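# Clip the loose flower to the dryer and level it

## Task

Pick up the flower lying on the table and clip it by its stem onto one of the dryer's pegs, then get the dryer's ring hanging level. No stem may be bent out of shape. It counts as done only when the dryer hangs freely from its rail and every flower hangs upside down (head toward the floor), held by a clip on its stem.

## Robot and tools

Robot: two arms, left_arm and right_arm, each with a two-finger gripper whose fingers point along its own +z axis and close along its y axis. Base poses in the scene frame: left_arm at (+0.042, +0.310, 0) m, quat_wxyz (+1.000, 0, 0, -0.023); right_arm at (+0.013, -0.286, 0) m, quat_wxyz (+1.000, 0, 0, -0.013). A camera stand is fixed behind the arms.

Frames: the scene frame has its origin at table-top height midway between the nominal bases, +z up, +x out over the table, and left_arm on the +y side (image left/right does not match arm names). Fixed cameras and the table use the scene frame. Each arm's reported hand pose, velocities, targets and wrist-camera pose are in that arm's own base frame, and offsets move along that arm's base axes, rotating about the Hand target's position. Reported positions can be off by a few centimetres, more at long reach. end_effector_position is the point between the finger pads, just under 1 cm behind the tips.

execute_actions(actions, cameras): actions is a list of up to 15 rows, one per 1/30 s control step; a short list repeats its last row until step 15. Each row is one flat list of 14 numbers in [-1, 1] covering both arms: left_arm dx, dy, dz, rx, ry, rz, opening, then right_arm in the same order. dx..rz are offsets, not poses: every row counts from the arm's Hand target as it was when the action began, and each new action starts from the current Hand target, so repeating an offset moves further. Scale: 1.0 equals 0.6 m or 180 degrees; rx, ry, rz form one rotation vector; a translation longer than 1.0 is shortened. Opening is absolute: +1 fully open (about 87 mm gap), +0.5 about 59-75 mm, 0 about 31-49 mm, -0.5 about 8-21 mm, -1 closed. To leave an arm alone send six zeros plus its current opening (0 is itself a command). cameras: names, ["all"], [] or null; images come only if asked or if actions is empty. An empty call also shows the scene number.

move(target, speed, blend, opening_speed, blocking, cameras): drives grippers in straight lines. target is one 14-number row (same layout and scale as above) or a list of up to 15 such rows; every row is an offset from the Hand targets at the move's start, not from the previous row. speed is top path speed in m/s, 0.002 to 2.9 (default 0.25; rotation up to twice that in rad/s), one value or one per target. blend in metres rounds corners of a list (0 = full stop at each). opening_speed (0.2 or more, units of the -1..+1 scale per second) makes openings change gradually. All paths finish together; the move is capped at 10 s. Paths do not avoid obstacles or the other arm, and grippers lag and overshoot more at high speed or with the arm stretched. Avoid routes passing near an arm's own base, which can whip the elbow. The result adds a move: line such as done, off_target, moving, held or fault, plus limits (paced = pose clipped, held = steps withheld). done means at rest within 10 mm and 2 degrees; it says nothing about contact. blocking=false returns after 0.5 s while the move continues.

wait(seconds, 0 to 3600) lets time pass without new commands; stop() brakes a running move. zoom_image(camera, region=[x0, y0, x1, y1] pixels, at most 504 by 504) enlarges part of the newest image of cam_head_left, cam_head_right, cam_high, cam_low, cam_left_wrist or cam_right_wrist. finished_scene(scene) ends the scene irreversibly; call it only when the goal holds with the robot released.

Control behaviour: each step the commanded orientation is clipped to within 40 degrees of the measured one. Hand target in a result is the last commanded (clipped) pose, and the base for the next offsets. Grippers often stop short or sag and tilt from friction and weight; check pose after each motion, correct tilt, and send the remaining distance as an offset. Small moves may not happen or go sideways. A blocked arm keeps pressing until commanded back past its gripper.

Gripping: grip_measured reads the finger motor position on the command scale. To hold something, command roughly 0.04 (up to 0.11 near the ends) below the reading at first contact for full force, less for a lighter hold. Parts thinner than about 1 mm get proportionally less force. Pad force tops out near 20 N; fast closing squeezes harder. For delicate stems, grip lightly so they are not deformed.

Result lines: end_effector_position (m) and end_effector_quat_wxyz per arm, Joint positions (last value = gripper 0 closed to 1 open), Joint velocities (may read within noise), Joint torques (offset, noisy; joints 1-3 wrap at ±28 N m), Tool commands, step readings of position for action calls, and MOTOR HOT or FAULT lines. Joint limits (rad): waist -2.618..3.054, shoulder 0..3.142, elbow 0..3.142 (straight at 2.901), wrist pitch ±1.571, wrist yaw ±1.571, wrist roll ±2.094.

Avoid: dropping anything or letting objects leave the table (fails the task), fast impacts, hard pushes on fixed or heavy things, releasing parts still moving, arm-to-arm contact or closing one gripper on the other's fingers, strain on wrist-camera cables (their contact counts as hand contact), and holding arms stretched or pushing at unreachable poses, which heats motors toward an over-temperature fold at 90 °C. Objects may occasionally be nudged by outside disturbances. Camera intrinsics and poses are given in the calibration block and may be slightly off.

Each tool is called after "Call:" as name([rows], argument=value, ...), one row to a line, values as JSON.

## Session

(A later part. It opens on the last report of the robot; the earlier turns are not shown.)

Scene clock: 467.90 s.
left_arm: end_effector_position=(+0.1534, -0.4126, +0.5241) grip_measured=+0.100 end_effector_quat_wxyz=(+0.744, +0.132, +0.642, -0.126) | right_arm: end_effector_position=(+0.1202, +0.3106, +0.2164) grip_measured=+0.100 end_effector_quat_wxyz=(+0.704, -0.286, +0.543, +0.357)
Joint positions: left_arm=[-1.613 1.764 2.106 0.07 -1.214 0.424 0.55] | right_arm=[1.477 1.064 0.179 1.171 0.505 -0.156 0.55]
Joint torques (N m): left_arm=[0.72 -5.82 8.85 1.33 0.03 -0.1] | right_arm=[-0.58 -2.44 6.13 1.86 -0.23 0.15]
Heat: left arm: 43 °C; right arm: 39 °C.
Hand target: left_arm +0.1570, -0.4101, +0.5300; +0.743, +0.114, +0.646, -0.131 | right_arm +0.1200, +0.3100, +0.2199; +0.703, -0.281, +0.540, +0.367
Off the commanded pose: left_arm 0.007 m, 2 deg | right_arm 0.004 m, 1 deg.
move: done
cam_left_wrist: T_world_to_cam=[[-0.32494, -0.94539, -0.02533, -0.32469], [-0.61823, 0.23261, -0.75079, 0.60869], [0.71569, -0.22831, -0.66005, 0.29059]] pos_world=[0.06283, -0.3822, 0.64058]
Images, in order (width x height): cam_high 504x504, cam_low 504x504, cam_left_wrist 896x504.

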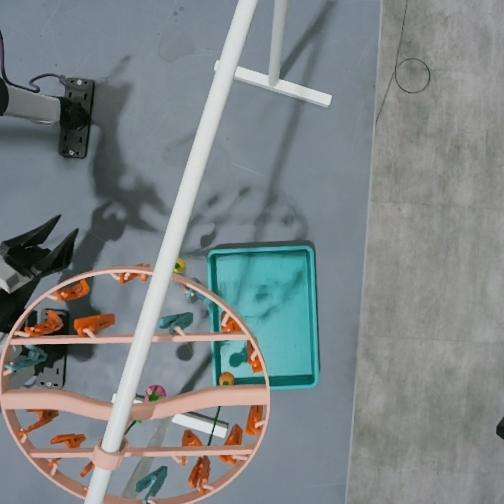

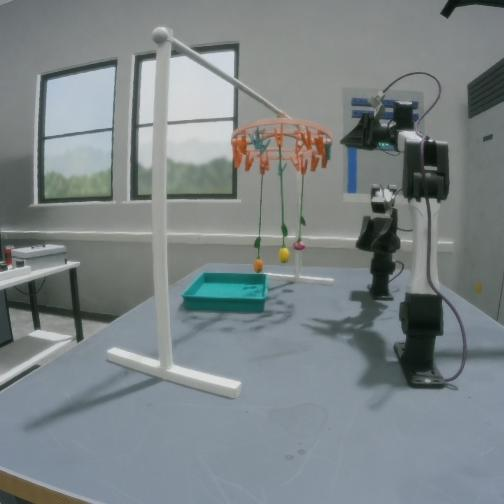

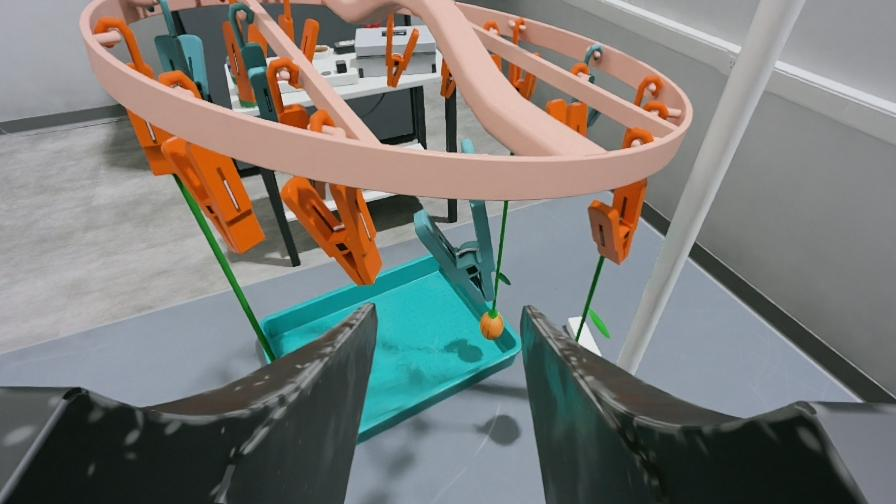

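Call:
move([
  [0.1067, -0.0415, -0.0067, 0, 0, 0, 0.1, 0, 0, 0, 0, 0, 0, 0.1],
  [0.1062, -0.0148, -0.0067, 0, 0, 0, 0.1, 0, 0, 0, 0, 0, 0, 0.1],
  [0.12, 0.023, -0.005, 0, 0, -0.0389, 0.1, 0, 0, 0, 0, 0, 0, 0.1],
  [0.1402, 0.058, -0.004, 0, 0, -0.0944, 0.1, 0, 0, 0, 0, 0, 0, 0.1],
  [0.1662, 0.089, -0.003, 0, 0, -0.15, 0.1, 0, 0, 0, 0, 0, 0, 0.1],
  [0.1972, 0.115, 0, 0, 0, -0.2056, 0.1, 0, 0, 0, 0, 0, 0, 0.1],
  [0.2322, 0.1352, 0, 0, 0, -0.2611, 0.1, 0, 0, 0, 0, 0, 0, 0.1],
  [0.27, 0.149, 0, 0, 0, -0.3056, 0.1, 0, 0, 0, 0, 0, 0, 0.1],
], speed=[0.1, 0.06, 0.07, 0.07, 0.07, 0.07, 0.07, 0.07], blend=[0.002, 0.01, 0.01, 0.01, 0.01, 0.01, 0.01, 0], cameras=["cam_left_wrist", "cam_high"])

Scene clock: 481.63 s.
left_arm: end_effector_position=(+0.3197, -0.3221, +0.5148) grip_measured=+0.100 end_effector_quat_wxyz=(+0.586, +0.397, +0.539, -0.457) | right_arm: end_effector_position=(+0.1200, +0.3106, +0.2164) grip_measured=+0.100 end_effector_quat_wxyz=(+0.704, -0.286, +0.543, +0.358)
Joint positions: left_arm=[-0.502 1.626 2.021 -0.247 0.789 -0.133 0.55] | right_arm=[1.477 1.064 0.179 1.171 0.504 -0.156 0.55]
Joint torques (N m): left_arm=[0.62 -4.94 9.03 2.04 0.11 -0.05] | right_arm=[-0.62 -2.41 6.12 1.85 -0.22 0.16]
Heat: left arm: 42 °C; right arm: 39 °C.
Hand target: left_arm +0.3190, -0.3208, +0.5299; +0.598, +0.400, +0.520, -0.460 | right_arm +0.1200, +0.3100, +0.2199; +0.703, -0.281, +0.540, +0.367
Off the commanded pose: left_arm 0.015 m, 3 deg | right_arm 0.004 m, 1 deg.
move: off_target (left_arm); blend cut to 0.008 m at target 2
cam_left_wrist: T_world_to_cam=[[-0.95292, -0.3011, 0.03572, 0.19155], [-0.23202, 0.64825, -0.72522, 0.68069], [0.19521, -0.69936, -0.68759, 0.21492]] pos_world=[0.29851, -0.23327, 0.63458]
Images, in order (width x height): cam_high 504x504, cam_left_wrist 896x504.

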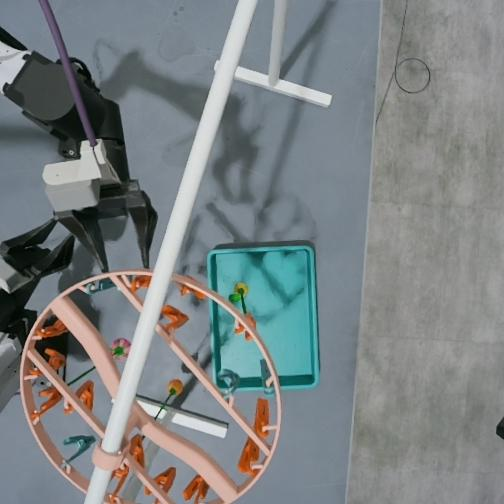

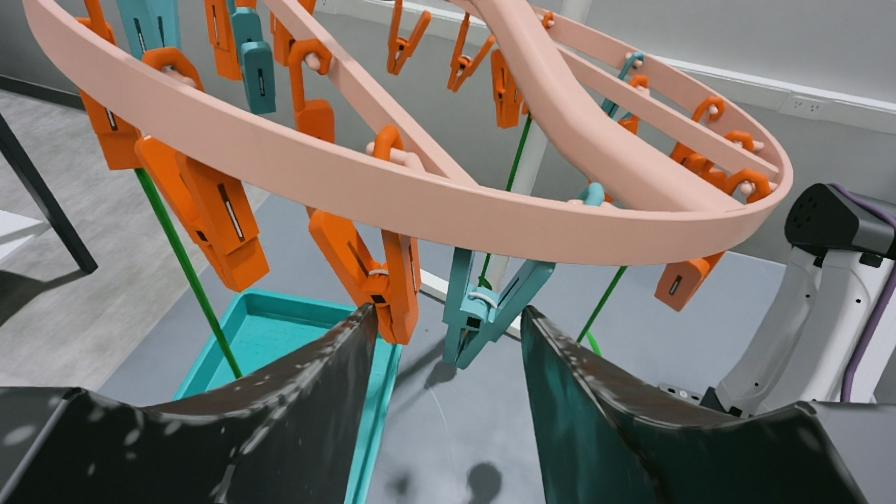

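Call:
move([
  [-0.0233, -0.01, 0, 0, 0, 0, 0.1, 0, 0, 0, 0, 0, 0, 0.1],
  [-0.055, 0.1108, 0, 0, 0, 0, 0.1, 0, 0, 0, 0, 0, 0, 0.1],
  [-0.2533, -0.0578, -0.0332, 0, 0, 0.2611, 0.1, 0, 0, 0, 0, 0, 0, 0.1],
], speed=[0.06, 0.1, 0.25], blend=[0.003, 0.015, 0], cameras=["cam_left_wrist", "cam_high"])

Scene clock: 489.63 s.
left_arm: end_effector_position=(+0.1674, -0.3582, +0.4975) grip_measured=+0.100 end_effector_quat_wxyz=(+0.726, +0.176, +0.641, -0.175) | right_arm: end_effector_position=(+0.1200, +0.3106, +0.2164) grip_measured=+0.100 end_effector_quat_wxyz=(+0.704, -0.286, +0.543, +0.358)
Joint positions: left_arm=[-1.534 1.429 1.717 -0.063 -1.018 0.223 0.55] | right_arm=[1.477 1.064 0.179 1.171 0.504 -0.156 0.55]
Joint torques (N m): left_arm=[-0.55 -3.9 8.57 1.89 -0.11 0.18] | right_arm=[-0.65 -2.43 6.12 1.84 -0.23 0.16]
Heat: left arm: 42 °C; right arm: 39 °C.
Hand target: left_arm +0.1670, -0.3555, +0.5099; +0.732, +0.159, +0.637, -0.183 | right_arm +0.1200, +0.3100, +0.2199; +0.703, -0.281, +0.540, +0.367
Off the commanded pose: left_arm 0.013 m, 2 deg | right_arm 0.004 m, 1 deg.
move: off_target (left_arm)
cam_left_wrist: T_world_to_cam=[[-0.44991, -0.89282, -0.02141, -0.23161], [-0.5979, 0.31893, -0.73539, 0.60454], [0.66339, -0.31805, -0.67731, 0.26061]] pos_world=[0.08436, -0.31671, 0.61613]
Images, in order (width x height): cam_high 504x504, cam_left_wrist 896x504.

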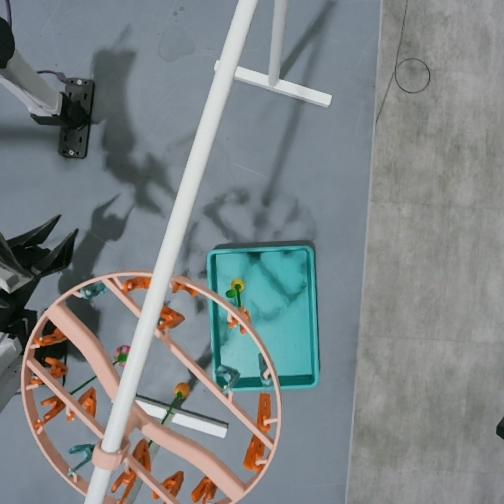

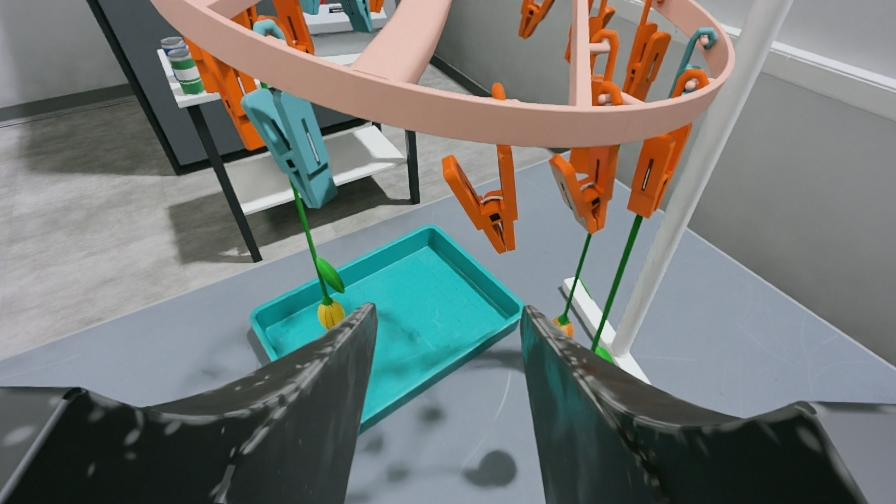

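Call:
move([
  [0.1217, -0.08, 0.0075, 0, 0, -0.01, 0.1, 0, 0, 0, 0, 0, 0, 0.1],
  [0.142, -0.04, 0.0075, 0, 0, -0.0278, 0.1, 0, 0, 0, 0, 0, 0, 0.1],
  [0.1658, -0.006, 0.0075, 0, 0, -0.0833, 0.1, 0, 0, 0, 0, 0, 0, 0.1],
  [0.1952, 0.0233, 0.0075, 0, 0, -0.1389, 0.1, 0, 0, 0, 0, 0, 0, 0.1],
  [0.2292, 0.0472, 0.0075, 0, 0, -0.1889, 0.1, 0, 0, 0, 0, 0, 0, 0.1],
  [0.2668, 0.0648, 0.0075, 0, 0, -0.2389, 0.1, 0, 0, 0, 0, 0, 0, 0.1],
  [0.307, 0.0755, 0.0075, 0, 0, -0.2778, 0.1, 0, 0, 0, 0, 0, 0, 0.1],
], speed=[0.1, 0.06, 0.07, 0.07, 0.07, 0.07, 0.07], blend=[0.002, 0.01, 0.01, 0.01, 0.01, 0.01, 0], cameras=["cam_left_wrist", "cam_high"])

Scene clock: 501.70 s.
left_arm: end_effector_position=(+0.3523, -0.3116, +0.5003) grip_measured=+0.100 end_effector_quat_wxyz=(+0.575, +0.408, +0.528, -0.474) | right_arm: end_effector_position=(+0.1200, +0.3106, +0.2164) grip_measured=+0.100 end_effector_quat_wxyz=(+0.704, -0.286, +0.543, +0.358)
Joint positions: left_arm=[-0.411 1.706 2.023 -0.131 0.928 -0.181 0.55] | right_arm=[1.477 1.064 0.179 1.171 0.504 -0.156 0.55]
Joint torques (N m): left_arm=[0.58 -5.78 9.31 1.96 0.08 -0.04] | right_arm=[-0.55 -2.43 6.15 1.84 -0.21 0.15]
Heat: left arm: 42 °C; right arm: 39 °C.
Hand target: left_arm +0.3513, -0.3101, +0.5145; +0.586, +0.413, +0.510, -0.475 | right_arm +0.1200, +0.3100, +0.2199; +0.703, -0.281, +0.540, +0.367
Off the commanded pose: left_arm 0.014 m, 3 deg | right_arm 0.004 m, 1 deg.
move: off_target (left_arm)
cam_left_wrist: T_world_to_cam=[[-0.9669, -0.25181, 0.04106, 0.24384], [-0.20126, 0.65388, -0.72934, 0.66393], [0.15681, -0.71347, -0.68292, 0.21267]] pos_world=[0.33604, -0.22099, 0.61946]
Images, in order (width x height): cam_high 504x504, cam_left_wrist 896x504.

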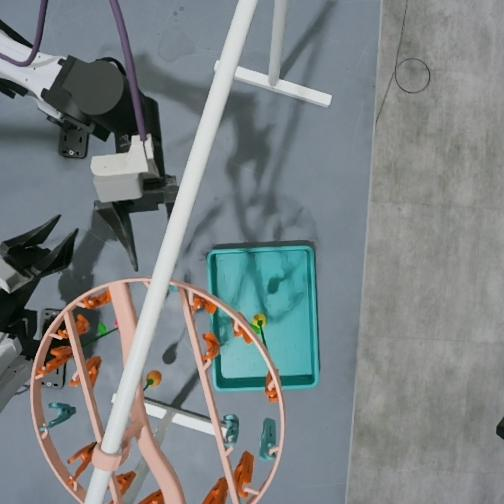

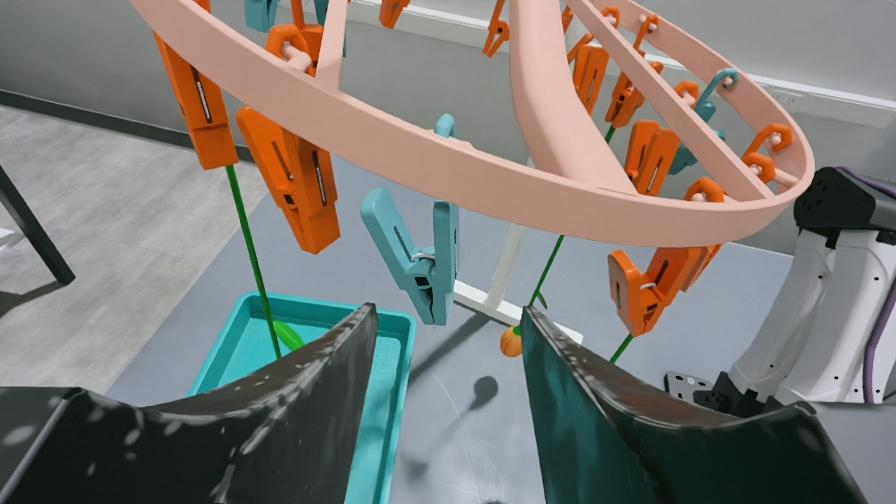

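Call:
move([
  [-0.0255, 0.1168, 0, 0, 0, 0, 0.1, 0, 0, 0, 0, 0, 0, 0.1],
  [-0.1855, 0.0668, -0.01, 0, 0, 0.1556, 0.1, 0, 0, 0, 0, 0, 0, 0.1],
  [-0.3155, -0.1598, -0.0292, 0, 0, 0.3222, 0.1, 0, 0, 0, 0, 0, 0, 0.1],
], speed=[0.1, 0.22, 0.22], blend=[0.015, 0.03, 0], cameras=["cam_left_wrist", "cam_high"])

Scene clock: 510.70 s.
left_arm: end_effector_position=(+0.1628, -0.4083, +0.4892) grip_measured=+0.100 end_effector_quat_wxyz=(+0.741, +0.129, +0.647, -0.126) | right_arm: end_effector_position=(+0.1200, +0.3106, +0.2164) grip_measured=+0.100 end_effector_quat_wxyz=(+0.704, -0.286, +0.543, +0.358)
Joint positions: left_arm=[-1.586 1.673 1.864 0.172 -1.198 0.368 0.55] | right_arm=[1.477 1.064 0.179 1.171 0.504 -0.156 0.55]
Joint torques (N m): left_arm=[-0.53 -6.04 8.08 1.68 -0.04 0.19] | right_arm=[-0.54 -2.44 6.12 1.85 -0.22 0.16]
Heat: left arm: 42 °C; right arm: 39 °C.
Hand target: left_arm +0.1618, -0.4061, +0.4969; +0.743, +0.114, +0.646, -0.131 | right_arm +0.1200, +0.3100, +0.2199; +0.703, -0.281, +0.540, +0.367
Off the commanded pose: left_arm 0.008 m, 2 deg | right_arm 0.004 m, 1 deg.
move: done
cam_left_wrist: T_world_to_cam=[[-0.32113, -0.94687, -0.01781, -0.32339], [-0.6286, 0.22718, -0.74381, 0.58335], [0.70833, -0.22767, -0.66816, 0.26723]] pos_world=[0.07356, -0.3779, 0.60669]
Images, in order (width x height): cam_high 504x504, cam_left_wrist 896x504.

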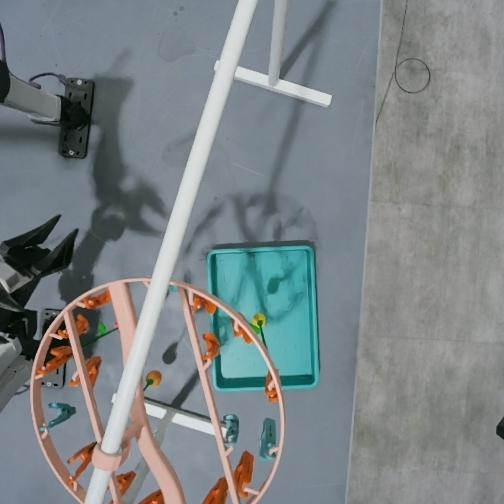

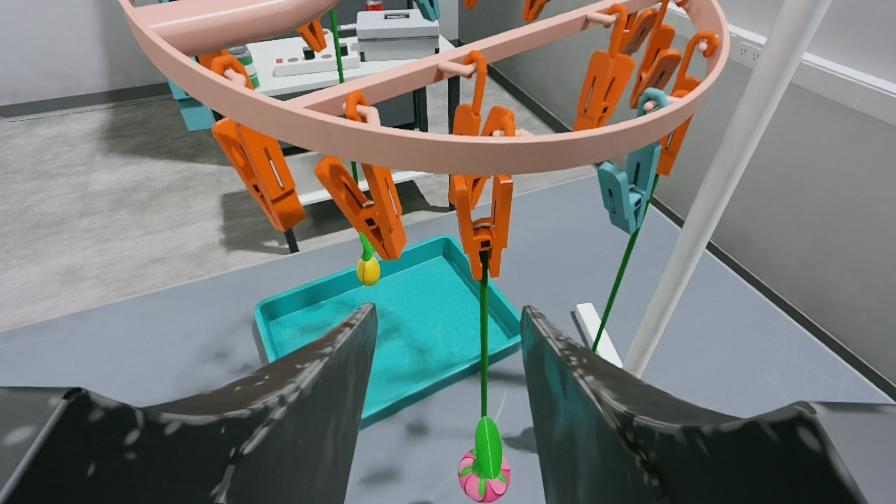

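Call:
move([
  [0.0632, -0.0447, -0.005, 0, 0, 0, 0.1, 0, 0, 0, 0, 0, 0, 0.1],
  [0.1258, -0.0675, -0.005, 0, 0, 0, 0.1, 0, 0, 0, 0, 0, 0, 0.1],
  [0.1287, -0.0327, -0.005, 0, 0, 0, 0.1, 0, 0, 0, 0, 0, 0, 0.1],
  [0.1373, -0.0023, -0.003, 0, 0, -0.0167, 0.1, 0, 0, 0, 0, 0, 0, 0.1],
  [0.1502, 0.0265, 0, 0, 0, -0.0556, 0.1, 0, 0, 0, 0, 0, 0, 0.1],
  [0.1647, 0.0502, 0, 0, 0, -0.0944, 0.1, 0, 0, 0, 0, 0, 0, 0.1],
], speed=[0.1, 0.08, 0.05, 0.06, 0.06, 0.06], blend=[0.005, 0.002, 0.008, 0.01, 0.01, 0], cameras=["cam_left_wrist", "cam_high", "cam_low"])

Scene clock: 519.83 s.
left_arm: end_effector_position=(+0.2641, -0.3850, +0.4881) grip_measured=+0.100 end_effector_quat_wxyz=(+0.713, +0.216, +0.627, -0.227) | right_arm: end_effector_position=(+0.1200, +0.3106, +0.2164) grip_measured=+0.100 end_effector_quat_wxyz=(+0.704, -0.286, +0.543, +0.358)
Joint positions: left_arm=[-1.165 1.528 1.787 -0.12 -0.522 0.094 0.55] | right_arm=[1.477 1.064 0.179 1.171 0.504 -0.156 0.55]
Joint torques (N m): left_arm=[0.68 -8.42 5.5 1.89 0.16 -0.08] | right_arm=[-0.58 -2.47 6.15 1.86 -0.24 0.17]
Heat: left arm: 42 °C; right arm: 39 °C.
Hand target: left_arm +0.2606, -0.3759, +0.4969; +0.716, +0.209, +0.622, -0.240 | right_arm +0.1200, +0.3100, +0.2199; +0.703, -0.281, +0.540, +0.367
Off the commanded pose: left_arm 0.013 m, 2 deg | right_arm 0.004 m, 1 deg.
move: off_target (left_arm)
cam_left_wrist: T_world_to_cam=[[-0.56598, -0.8243, -0.01399, -0.15881], [-0.55065, 0.3906, -0.73771, 0.68028], [0.61356, -0.40982, -0.67497, 0.15835]] pos_world=[0.18756, -0.33173, 0.60651]
Images, in order (width x height): cam_high 504x504, cam_low 504x504, cam_left_wrist 896x504.

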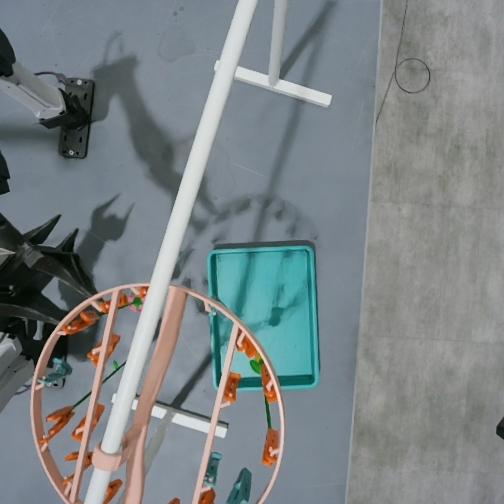

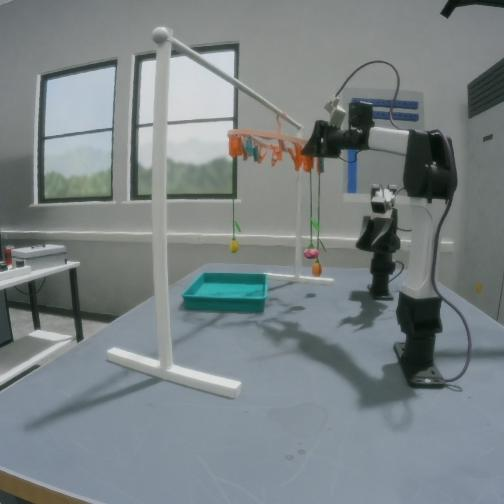

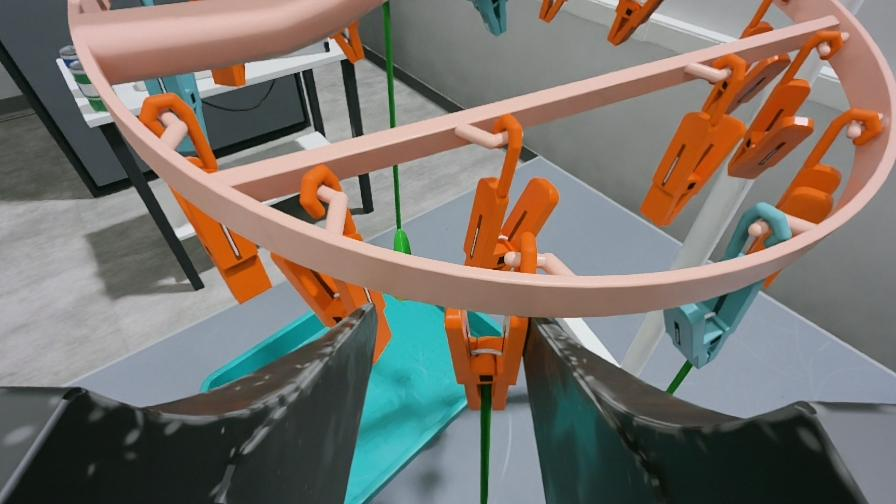

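Call:
move(target=[0, 0, 0, 0, 0, 0, 0.1, 0.106, -0.287, 0.0835, 0.0243, -0.0312, -0.1836, 0.1], speed=0.2, cameras=["cam_right_wrist", "cam_head_left", "cam_low"])

Scene clock: 531.67 s.
left_arm: end_effector_position=(+0.2640, -0.3850, +0.4881) grip_measured=+0.100 end_effector_quat_wxyz=(+0.713, +0.216, +0.627, -0.227) | right_arm: end_effector_position=(+0.1832, +0.1411, +0.2633) grip_measured=+0.100 end_effector_quat_wxyz=(+0.811, -0.116, +0.553, +0.154)
Joint positions: left_arm=[-1.165 1.528 1.787 -0.12 -0.522 0.094 0.55] | right_arm=[1.33 0.222 0.087 0.713 0.848 -0.475 0.55]
Joint torques (N m): left_arm=[0.66 -8.4 5.5 1.9 0.17 -0.09] | right_arm=[-0.57 1.94 8.05 1.4 -0.25 0.03]
Heat: left arm: 41 °C; right arm: 40 °C.
Hand target: left_arm +0.2606, -0.3759, +0.4969; +0.716, +0.209, +0.622, -0.240 | right_arm +0.1835, +0.1379, +0.2701; +0.814, -0.107, +0.549, +0.158
Off the commanded pose: left_arm 0.013 m, 2 deg | right_arm 0.008 m, 1 deg.
move: done
cam_right_wrist: T_world_to_cam=[[0.40189, -0.91567, 0.00499, 0.05707], [-0.44014, -0.19795, -0.87584, 0.35926], [0.80297, 0.3498, -0.48258, 0.07361]] pos_world=[0.07608, 0.09762, 0.34989]
Images, in order (width x height): cam_head_left 504x504, cam_low 504x504, cam_right_wrist 896x504.

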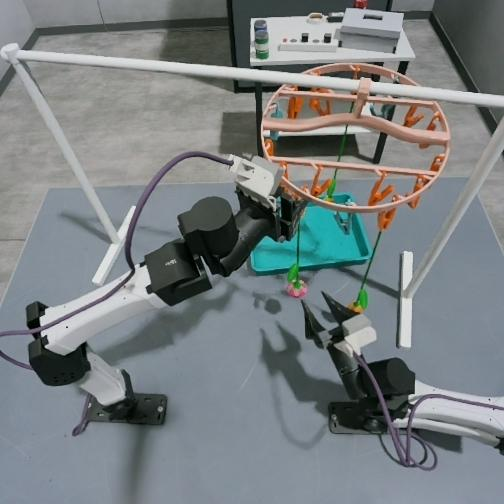

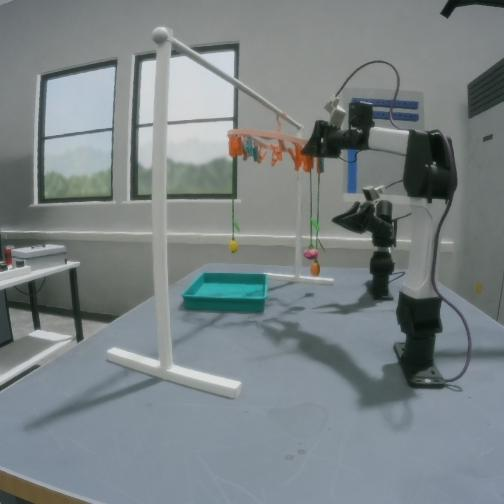

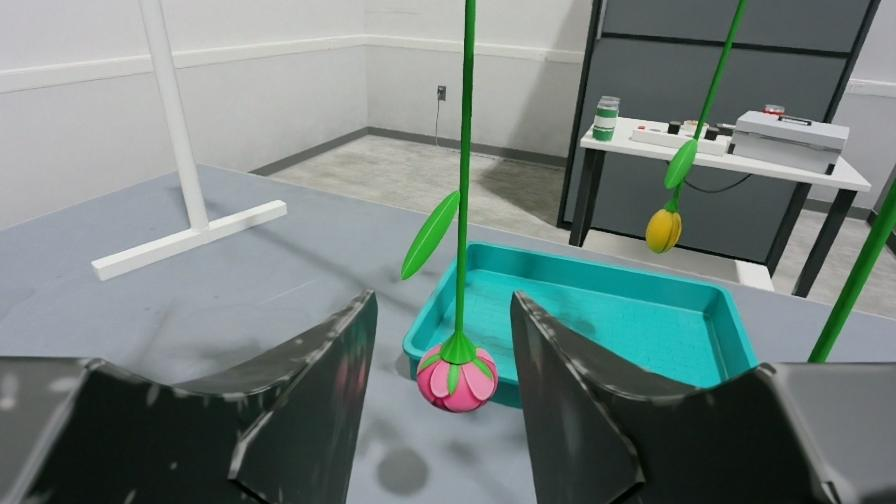

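Call:
move([
  [0, 0, 0, 0, 0, 0, 0.1, 0.0645, 0.0125, 0.0748, 0, 0, 0, 0.1],
  [0, 0, 0, 0, 0, 0, 0.1, 0.1485, 0.0435, 0.0748, 0, 0, 0, 0.1],
], speed=[0.15, 0.08], blend=[0.01, 0], cameras=["cam_right_wrist", "cam_left_wrist", "cam_head_left"])

Call:
zoom_image(camera="cam_head_left", region=[250, 180, 350, 320])

Scene clock: 539.00 s.
left_arm: end_effector_position=(+0.2640, -0.3850, +0.4881) grip_measured=+0.100 end_effector_quat_wxyz=(+0.713, +0.216, +0.627, -0.227) | right_arm: end_effector_position=(+0.2721, +0.1630, +0.2974) grip_measured=+0.100 end_effector_quat_wxyz=(+0.804, -0.116, +0.565, +0.145)
Joint positions: left_arm=[-1.165 1.528 1.787 -0.12 -0.522 0.094 0.55] | right_arm=[0.745 0.74 0.341 0.761 0.342 -0.151 0.55]
Joint torques (N m): left_arm=[0.68 -8.4 5.49 1.89 0.17 -0.09] | right_arm=[-0.58 0.65 10.04 1.99 -0.22 0.15]
Heat: left arm: 41 °C; right arm: 40 °C.
Hand target: left_arm +0.2606, -0.3759, +0.4969; +0.716, +0.209, +0.622, -0.240 | right_arm +0.2727, +0.1640, +0.3149; +0.814, -0.107, +0.549, +0.158
Off the commanded pose: left_arm 0.013 m, 2 deg | right_arm 0.018 m, 3 deg.
move: off_target (right_arm)
cam_left_wrist: T_world_to_cam=[[-0.56631, -0.82407, -0.0141, -0.1586], [-0.55043, 0.39089, -0.73772, 0.68034], [0.61345, -0.41002, -0.67496, 0.15829]] pos_world=[0.18756, -0.33173, 0.60651]
cam_right_wrist: T_world_to_cam=[[0.38844, -0.92143, 0.00865, 0.04482], [-0.46523, -0.20421, -0.86131, 0.43613], [0.79541, 0.33054, -0.50801, 0.02381]] pos_world=[0.16655, 0.12248, 0.38735]
Images, in order (width x height): cam_head_left 504x504, cam_left_wrist 896x504, cam_right_wrist 896x504.

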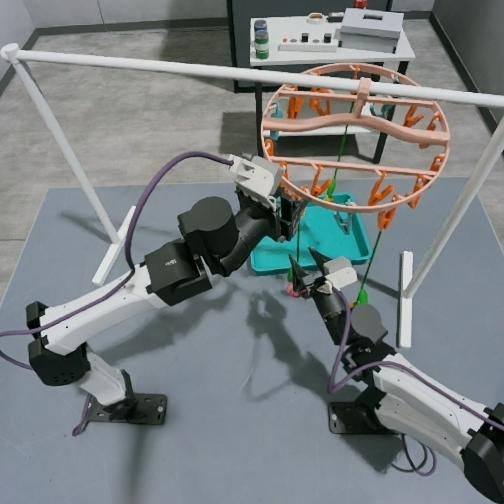

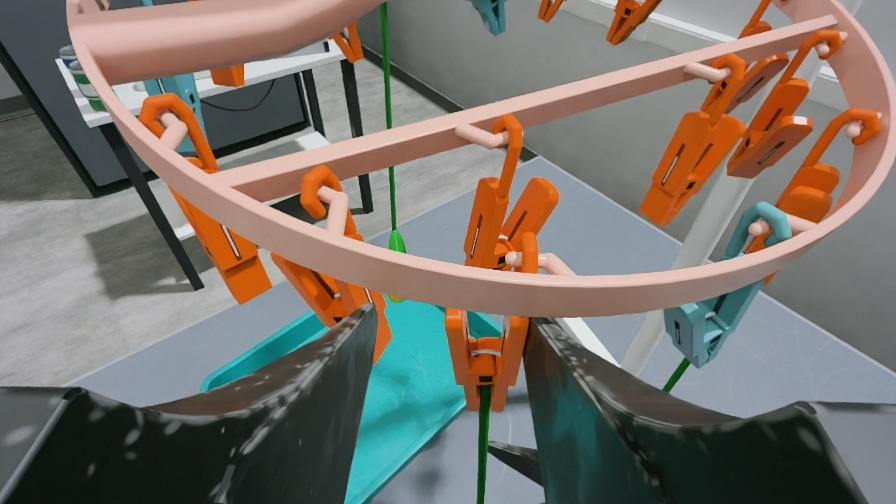

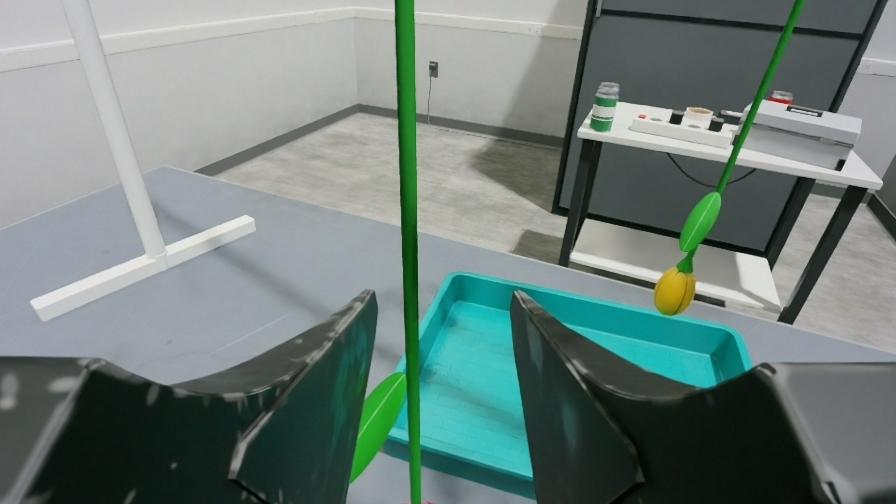

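Scaled by 3.600 from the camera's image (finer frame: 720x720).

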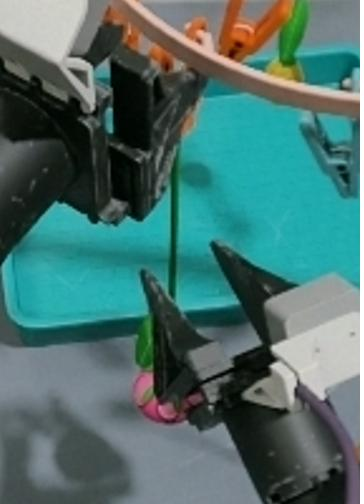

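Call:
move([
  [0, 0, 0, 0, 0, 0, 0.1, -0.0062, 0.0155, 0.0167, 0, 0, 0, 0.1],
  [0, 0, 0, 0, 0, 0, 0.1, -0.0062, 0.0155, 0.0168, 0, 0, 0, -0.95],
], speed=0.06, opening_speed=1.2, cameras=["cam_right_wrist", "cam_left_wrist"])

Scene clock: 543.47 s.
left_arm: end_effector_position=(+0.2640, -0.3850, +0.4881) grip_measured=+0.100 end_effector_quat_wxyz=(+0.713, +0.216, +0.627, -0.227) | right_arm: end_effector_position=(+0.2695, +0.1718, +0.3128) grip_measured=-0.740 end_effector_quat_wxyz=(+0.808, -0.112, +0.558, +0.154)
Joint positions: left_arm=[-1.165 1.528 1.787 -0.12 -0.522 0.094 0.55] | right_arm=[0.791 0.761 0.388 0.761 0.378 -0.16 0.13]
Joint torques (N m): left_arm=[0.66 -8.42 5.5 1.89 0.17 -0.09] | right_arm=[0.7 0.53 9.72 1.85 -0.05 -0.05]
Heat: left arm: 42 °C; right arm: 40 °C.
Hand target: left_arm +0.2606, -0.3759, +0.4969; +0.716, +0.209, +0.622, -0.240 | right_arm +0.2690, +0.1732, +0.3251; +0.814, -0.107, +0.549, +0.158
Off the commanded pose: left_arm 0.013 m, 2 deg | right_arm 0.012 m, 2 deg.
move: off_target (right_arm); target 2's new opening was sent with right_arm's hand 0.012 m and 1 deg from that target
cam_left_wrist: T_world_to_cam=[[-0.56631, -0.82407, -0.0141, -0.1586], [-0.55043, 0.39089, -0.73772, 0.68034], [0.61345, -0.41002, -0.67496, 0.15829]] pos_world=[0.18756, -0.33173, 0.60651]
cam_right_wrist: T_world_to_cam=[[0.39693, -0.91784, -0.0042, 0.05493], [-0.45295, -0.1919, -0.87064, 0.44748], [0.7983, 0.34748, -0.49191, 0.02207]] pos_world=[0.16326, 0.12862, 0.40068]
Images, in order (width x height): cam_left_wrist 896x504, cam_right_wrist 896x504.

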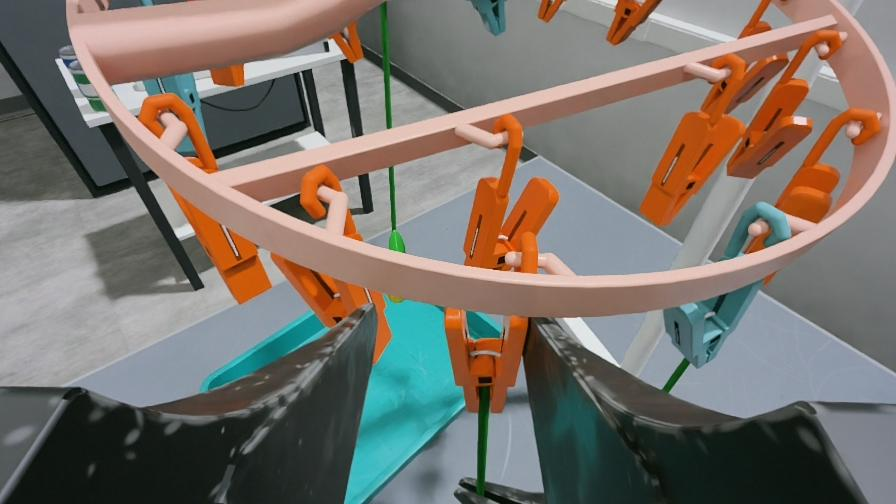

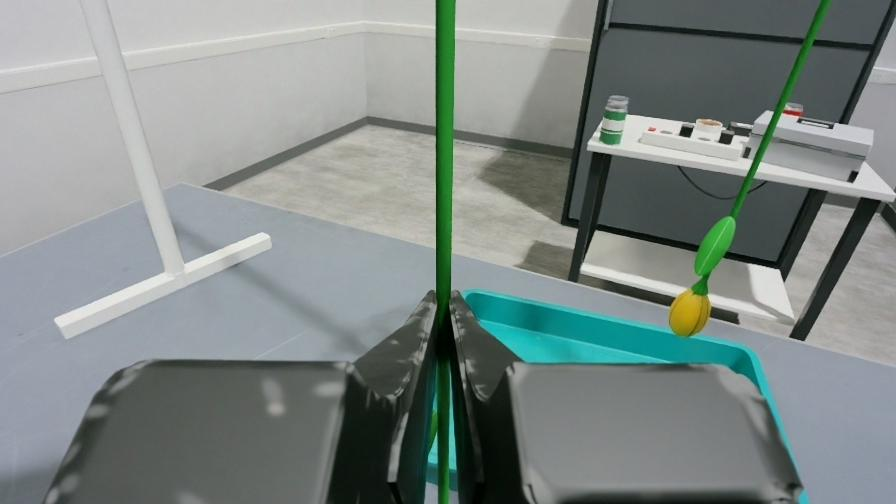

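Call:
move(target=[0.0035, -0.046, 0.0067, 0, 0, 0, 0.1, 0, 0, 0, 0, 0, 0, -0.95], speed=0.05, cameras=["cam_left_wrist"])

Scene clock: 549.00 s.
left_arm: end_effector_position=(+0.2634, -0.4037, +0.4831) grip_measured=+0.100 end_effector_quat_wxyz=(+0.706, +0.228, +0.631, -0.227) | right_arm: end_effector_position=(+0.2698, +0.1718, +0.3117) grip_measured=-0.740 end_effector_quat_wxyz=(+0.806, -0.113, +0.560, +0.152)
Joint positions: left_arm=[-1.182 1.589 1.849 -0.146 -0.522 0.094 0.55] | right_arm=[0.791 0.761 0.388 0.756 0.379 -0.16 0.13]
Joint torques (N m): left_arm=[-0.49 -5.23 9.99 2.1 -0.15 -0.04] | right_arm=[0.73 0.44 9.63 1.87 -0.04 -0.06]
Heat: left arm: 42 °C; right arm: 40 °C.
Hand target: left_arm +0.2627, -0.4035, +0.5010; +0.716, +0.209, +0.622, -0.240 | right_arm +0.2690, +0.1732, +0.3251; +0.814, -0.107, +0.549, +0.158
Off the commanded pose: left_arm 0.018 m, 3 deg | right_arm 0.014 m, 2 deg.
move: off_target (left_arm)
cam_left_wrist: T_world_to_cam=[[-0.58028, -0.81397, -0.02713, -0.16042], [-0.55054, 0.41659, -0.72343, 0.68709], [0.60015, -0.40486, -0.68986, 0.1604]] pos_world=[0.18892, -0.35187, 0.60337]

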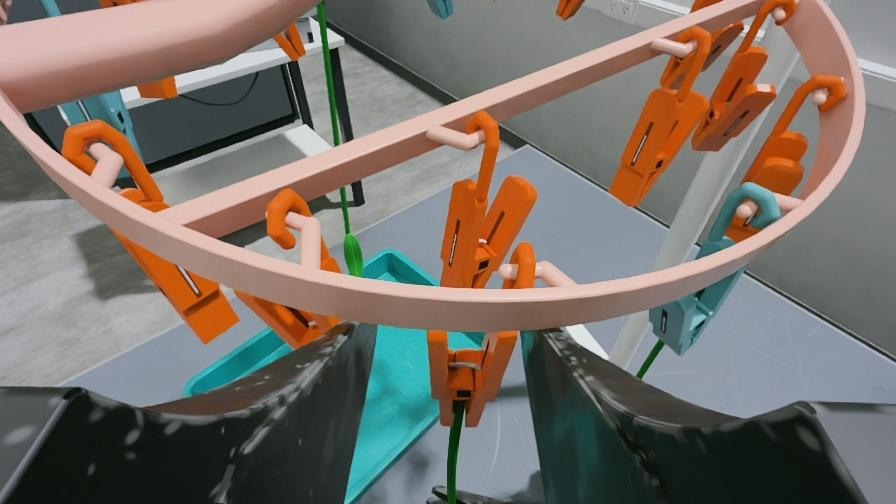

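Call:
move(target=[0,0,0.0167,0,0,0,0.1,0,0,0,0,0,0,-0.95], speed=0.06, cameras=["cam_left_wrist"])

Scene clock: 557.20 s.
left_arm: end_effector_position=(+0.2632, -0.4033, +0.4853) grip_measured=+0.100 end_effector_quat_wxyz=(+0.699, +0.237, +0.638, -0.219) | right_arm: end_effector_position=(+0.2696, +0.1716, +0.3129) grip_measured=-0.740 end_effector_quat_wxyz=(+0.808, -0.111, +0.558, +0.153)
Joint positions: left_arm=[-1.182 1.608 1.91 -0.216 -0.522 0.094 0.55] | right_arm=[0.791 0.761 0.388 0.762 0.379 -0.16 0.13]
Joint torques (N m): left_arm=[-0.5 -5.33 10.32 2.37 -0.16 -0.04] | right_arm=[0.7 0.44 9.66 1.84 -0.06 -0.06]
Heat: left arm: 43 °C; right arm: 41 °C.
Hand target: left_arm +0.2628, -0.4035, +0.5110; +0.716, +0.209, +0.622, -0.240 | right_arm +0.2689, +0.1732, +0.3251; +0.814, -0.107, +0.549, +0.158
Off the commanded pose: left_arm 0.026 m, 5 deg | right_arm 0.012 m, 1 deg.
move: off_target (left_arm)
cam_left_wrist: T_world_to_cam=[[-0.58067, -0.81301, -0.04279, -0.15199], [-0.55848, 0.43602, -0.70568, 0.68974], [0.59238, -0.38587, -0.70724, 0.18029]] pos_world=[0.19015, -0.35474, 0.60774]

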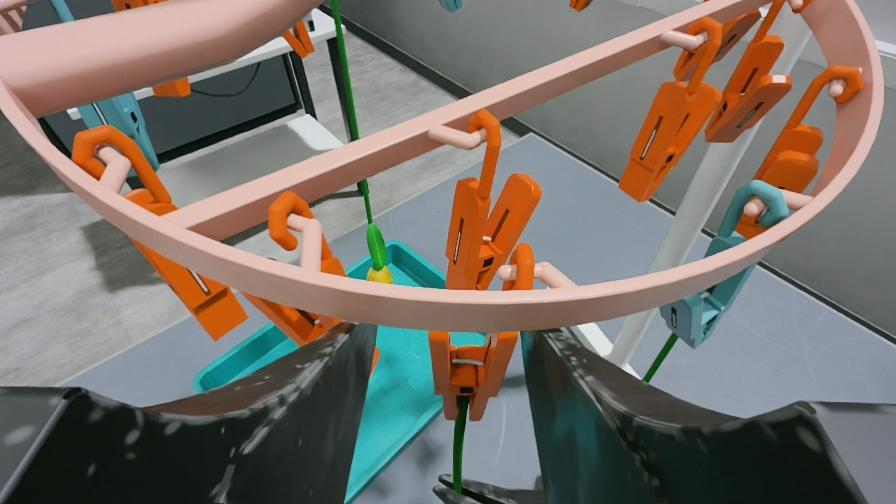

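Call:
move(target=[0,0,0.015,0,0,0,0.1,0,0,0,0,0,0,-0.95], speed=0.06)

Call:
zoom_image(camera="cam_left_wrist", region=[380, 220, 560, 500])

Scene clock: 561.43 s.
left_arm: end_effector_position=(+0.2631, -0.4030, +0.4896) grip_measured=+0.100 end_effector_quat_wxyz=(+0.695, +0.242, +0.642, -0.215) | right_arm: end_effector_position=(+0.2693, +0.1713, +0.3162) grip_measured=-0.740 end_effector_quat_wxyz=(+0.810, -0.109, +0.555, +0.155)
Joint positions: left_arm=[-1.182 1.629 1.972 -0.275 -0.522 0.094 0.55] | right_arm=[0.791 0.761 0.391 0.769 0.379 -0.16 0.13]
Joint torques (N m): left_arm=[-0.51 -5.46 10.48 2.52 -0.17 -0.05] | right_arm=[0.7 0.64 9.44 1.75 -0.06 -0.05]
Heat: left arm: 44 °C; right arm: 41 °C.
Hand target: left_arm +0.2627, -0.4034, +0.5201; +0.716, +0.208, +0.622, -0.240 | right_arm +0.2689, +0.1732, +0.3250; +0.814, -0.107, +0.549, +0.158
Off the commanded pose: left_arm 0.030 m, 6 deg | right_arm 0.009 m, 1 deg.
move: off_target (left_arm)

Scaled by 1.800 from the camera's image (finer frame: 1280x720).
This view is cut from an older image: the scene may have changed since it was taken.

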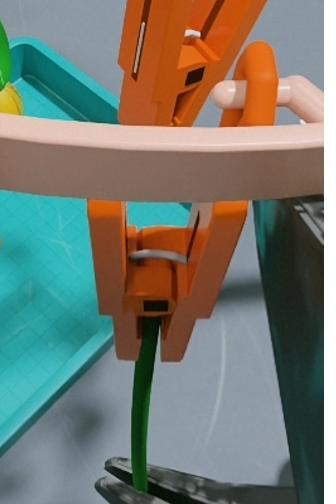

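Call:
move(target=[0,0,0,0,0,0,-0.9,0,0,0,0,0,0,-0.95], speed=0.06, opening_speed=1.2, cameras=["cam_left_wrist"])

Scene clock: 564.27 s.
left_arm: end_effector_position=(+0.2626, -0.4018, +0.4946) grip_measured=-0.363 end_effector_quat_wxyz=(+0.698, +0.238, +0.640, -0.218) | right_arm: end_effector_position=(+0.2695, +0.1715, +0.3145) grip_measured=-0.740 end_effector_quat_wxyz=(+0.809, -0.111, +0.557, +0.154)
Joint positions: left_arm=[-1.182 1.629 1.983 -0.275 -0.522 0.094 0.318] | right_arm=[0.791 0.761 0.391 0.762 0.379 -0.16 0.13]
Joint torques (N m): left_arm=[-0.5 -5.14 9.85 2.5 -0.16 -0.05] | right_arm=[0.69 0.51 9.4 1.82 -0.05 -0.06]
Heat: left arm: 44 °C; right arm: 41 °C.
Hand target: left_arm +0.2627, -0.4034, +0.5201; +0.716, +0.208, +0.622, -0.240 | right_arm +0.2689, +0.1732, +0.3250; +0.814, -0.107, +0.549, +0.158
Off the commanded pose: left_arm 0.026 m, 5 deg | right_arm 0.011 m, 1 deg.
move: done
cam_left_wrist: T_world_to_cam=[[-0.58073, -0.81279, -0.04624, -0.14894], [-0.5602, 0.44018, -0.70172, 0.69539], [0.5907, -0.38161, -0.71095, 0.19182]] pos_world=[0.18976, -0.35396, 0.61745]

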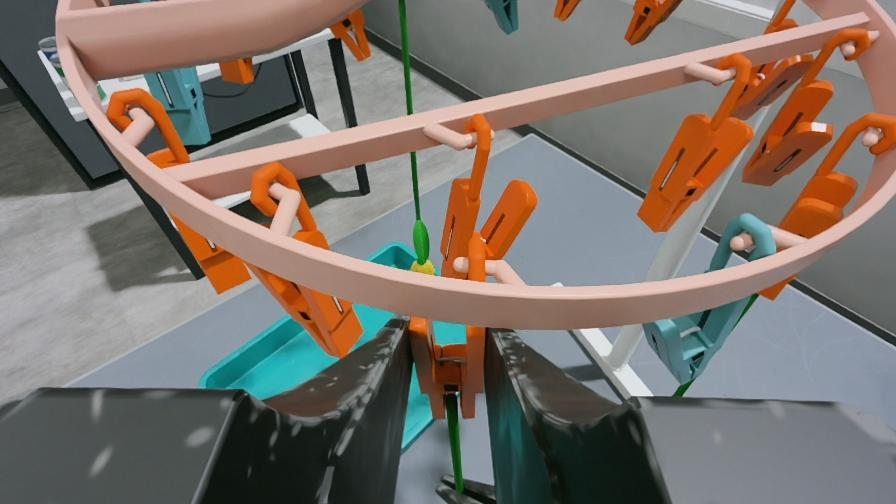

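Call:
move(target=[0,0,0,0,0,0,-0.9,0,0,-0.1,0,0,0,-0.95], speed=0.07, cameras=["cam_low","cam_left_wrist"])

Call:
zoom_image(camera="cam_left_wrist", region=[380, 300, 560, 504])

Scene clock: 567.43 s.
left_arm: end_effector_position=(+0.2626, -0.4018, +0.4946) grip_measured=-0.363 end_effector_quat_wxyz=(+0.698, +0.238, +0.640, -0.218) | right_arm: end_effector_position=(+0.2704, +0.1724, +0.2612) grip_measured=-0.740 end_effector_quat_wxyz=(+0.809, -0.110, +0.556, +0.154)
Joint positions: left_arm=[-1.182 1.629 1.983 -0.275 -0.522 0.094 0.318] | right_arm=[0.791 0.886 0.198 1.083 0.379 -0.16 0.13]
Joint torques (N m): left_arm=[-0.5 -5.14 9.84 2.5 -0.16 -0.05] | right_arm=[0.72 0.08 6.61 1.99 -0.06 -0.06]
Heat: left arm: 44 °C; right arm: 41 °C.
Hand target: left_arm +0.2627, -0.4034, +0.5201; +0.716, +0.208, +0.622, -0.240 | right_arm +0.2689, +0.1732, +0.2650; +0.814, -0.107, +0.549, +0.158
Off the commanded pose: left_arm 0.026 m, 5 deg | right_arm 0.004 m, 1 deg.
move: done
cam_left_wrist: T_world_to_cam=[[-0.58073, -0.81279, -0.04624, -0.14894], [-0.5602, 0.44018, -0.70172, 0.69539], [0.5907, -0.38161, -0.71095, 0.19182]] pos_world=[0.18976, -0.35396, 0.61745]

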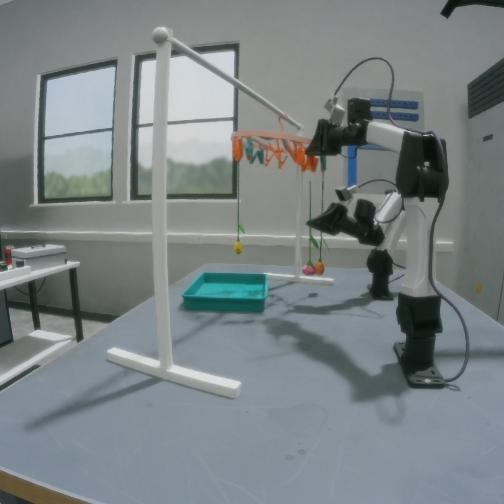

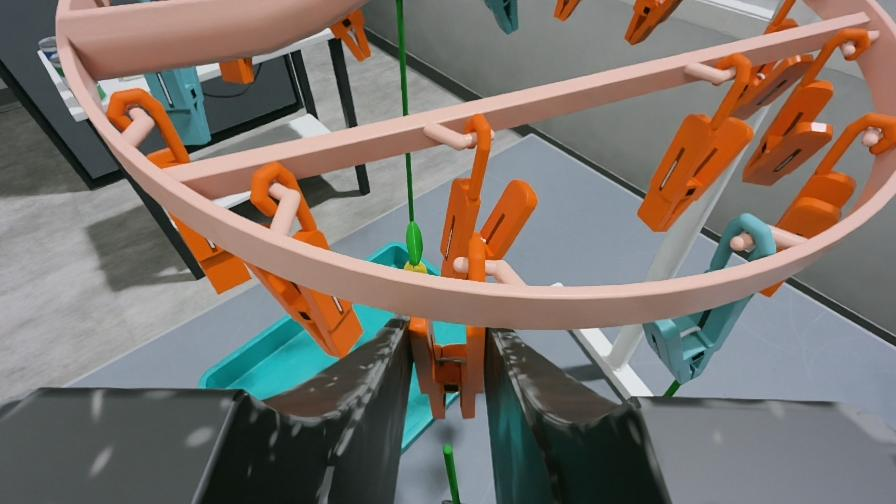

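Scaled by 2.471 from the camera's image (finer frame: 1280x720).

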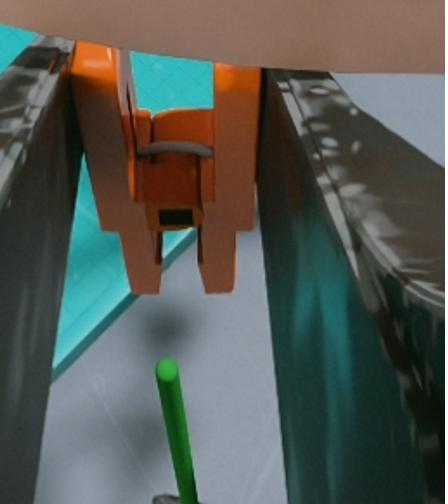

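Call:
move([
  [0,0,-0.015,0,0,0,0.1,0,0,0,0,0,0,-0.95],
  [-0.12,0.09,-0.015,0,0,0,0.1,0,0,-0.02,0,0,0,-0.95],
], speed=[0.04,0.12], opening_speed=1.2, cameras=["cam_high"])

Scene clock: 579.80 s.
left_arm: end_effector_position=(+0.1926, -0.3563, +0.5032) grip_measured=+0.100 end_effector_quat_wxyz=(+0.708, +0.219, +0.629, -0.237) | right_arm: end_effector_position=(+0.2706, +0.1726, +0.2494) grip_measured=-0.740 end_effector_quat_wxyz=(+0.809, -0.110, +0.556, +0.154)
Joint positions: left_arm=[-1.369 1.38 1.733 -0.203 -0.705 0.11 0.55] | right_arm=[0.791 0.94 0.16 1.176 0.379 -0.16 0.13]
Joint torques (N m): left_arm=[-0.8 -5.7 5.22 2.11 -0.18 0.2] | right_arm=[0.72 -0.08 6.3 2.01 -0.07 -0.04]
Heat: left arm: 46 °C; right arm: 41 °C.
Hand target: left_arm +0.1907, -0.3495, +0.5111; +0.716, +0.209, +0.622, -0.240 | right_arm +0.2690, +0.1733, +0.2529; +0.814, -0.107, +0.549, +0.158
Off the commanded pose: left_arm 0.011 m, 2 deg | right_arm 0.004 m, 1 deg.
move: off_target (left_arm)

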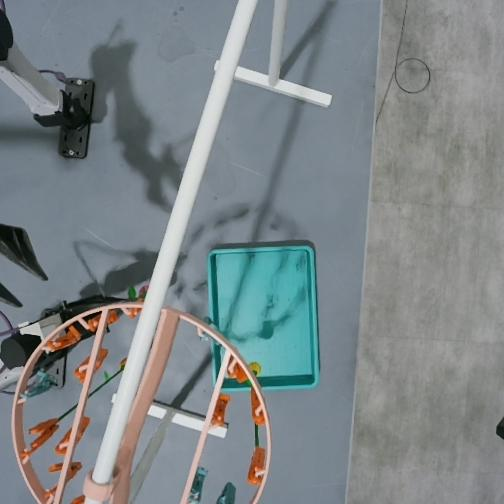

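Call:
move(target=[0.243,0.1575,0.0232,0,0,-0.2333,0.1,-0.2483,0.2278,-0.0215,0,0,0.1833,-0.95], speed=0.15, cameras=["cam_left_wrist"])

Scene clock: 590.07 s.
left_arm: end_effector_position=(+0.3391, -0.2564, +0.5133) grip_measured=+0.100 end_effector_quat_wxyz=(+0.573, +0.409, +0.522, -0.481) | right_arm: end_effector_position=(+0.1230, +0.3061, +0.2250) grip_measured=-0.740 end_effector_quat_wxyz=(+0.730, -0.272, +0.510, +0.366)
Joint positions: left_arm=[-0.26 1.612 1.946 -0.07 1.09 -0.268 0.55] | right_arm=[1.455 1.15 0.137 1.395 0.469 -0.205 0.13]
Joint torques (N m): left_arm=[0.49 -5.09 8.62 1.81 0.01 -0.05] | right_arm=[0.7 -0.99 8.12 2.06 -0.16 0.01]
Heat: left arm: 46 °C; right arm: 42 °C.
Hand target: left_arm +0.3366, -0.2549, +0.5249; +0.582, +0.418, +0.506, -0.480 | right_arm +0.1200, +0.3099, +0.2401; +0.736, -0.258, +0.496, +0.382
Off the commanded pose: left_arm 0.012 m, 2 deg | right_arm 0.016 m, 3 deg.
move: off_target (left_arm, right_arm)
cam_left_wrist: T_world_to_cam=[[-0.971, -0.23522, 0.04281, 0.24918], [-0.18989, 0.64996, -0.73586, 0.63315], [0.14527, -0.72265, -0.67578, 0.26088]] pos_world=[0.32428, -0.16439, 0.63154]

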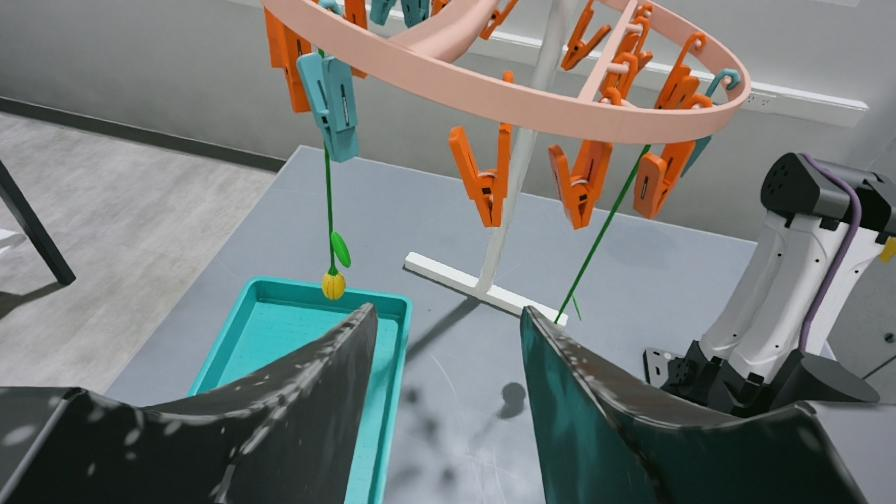

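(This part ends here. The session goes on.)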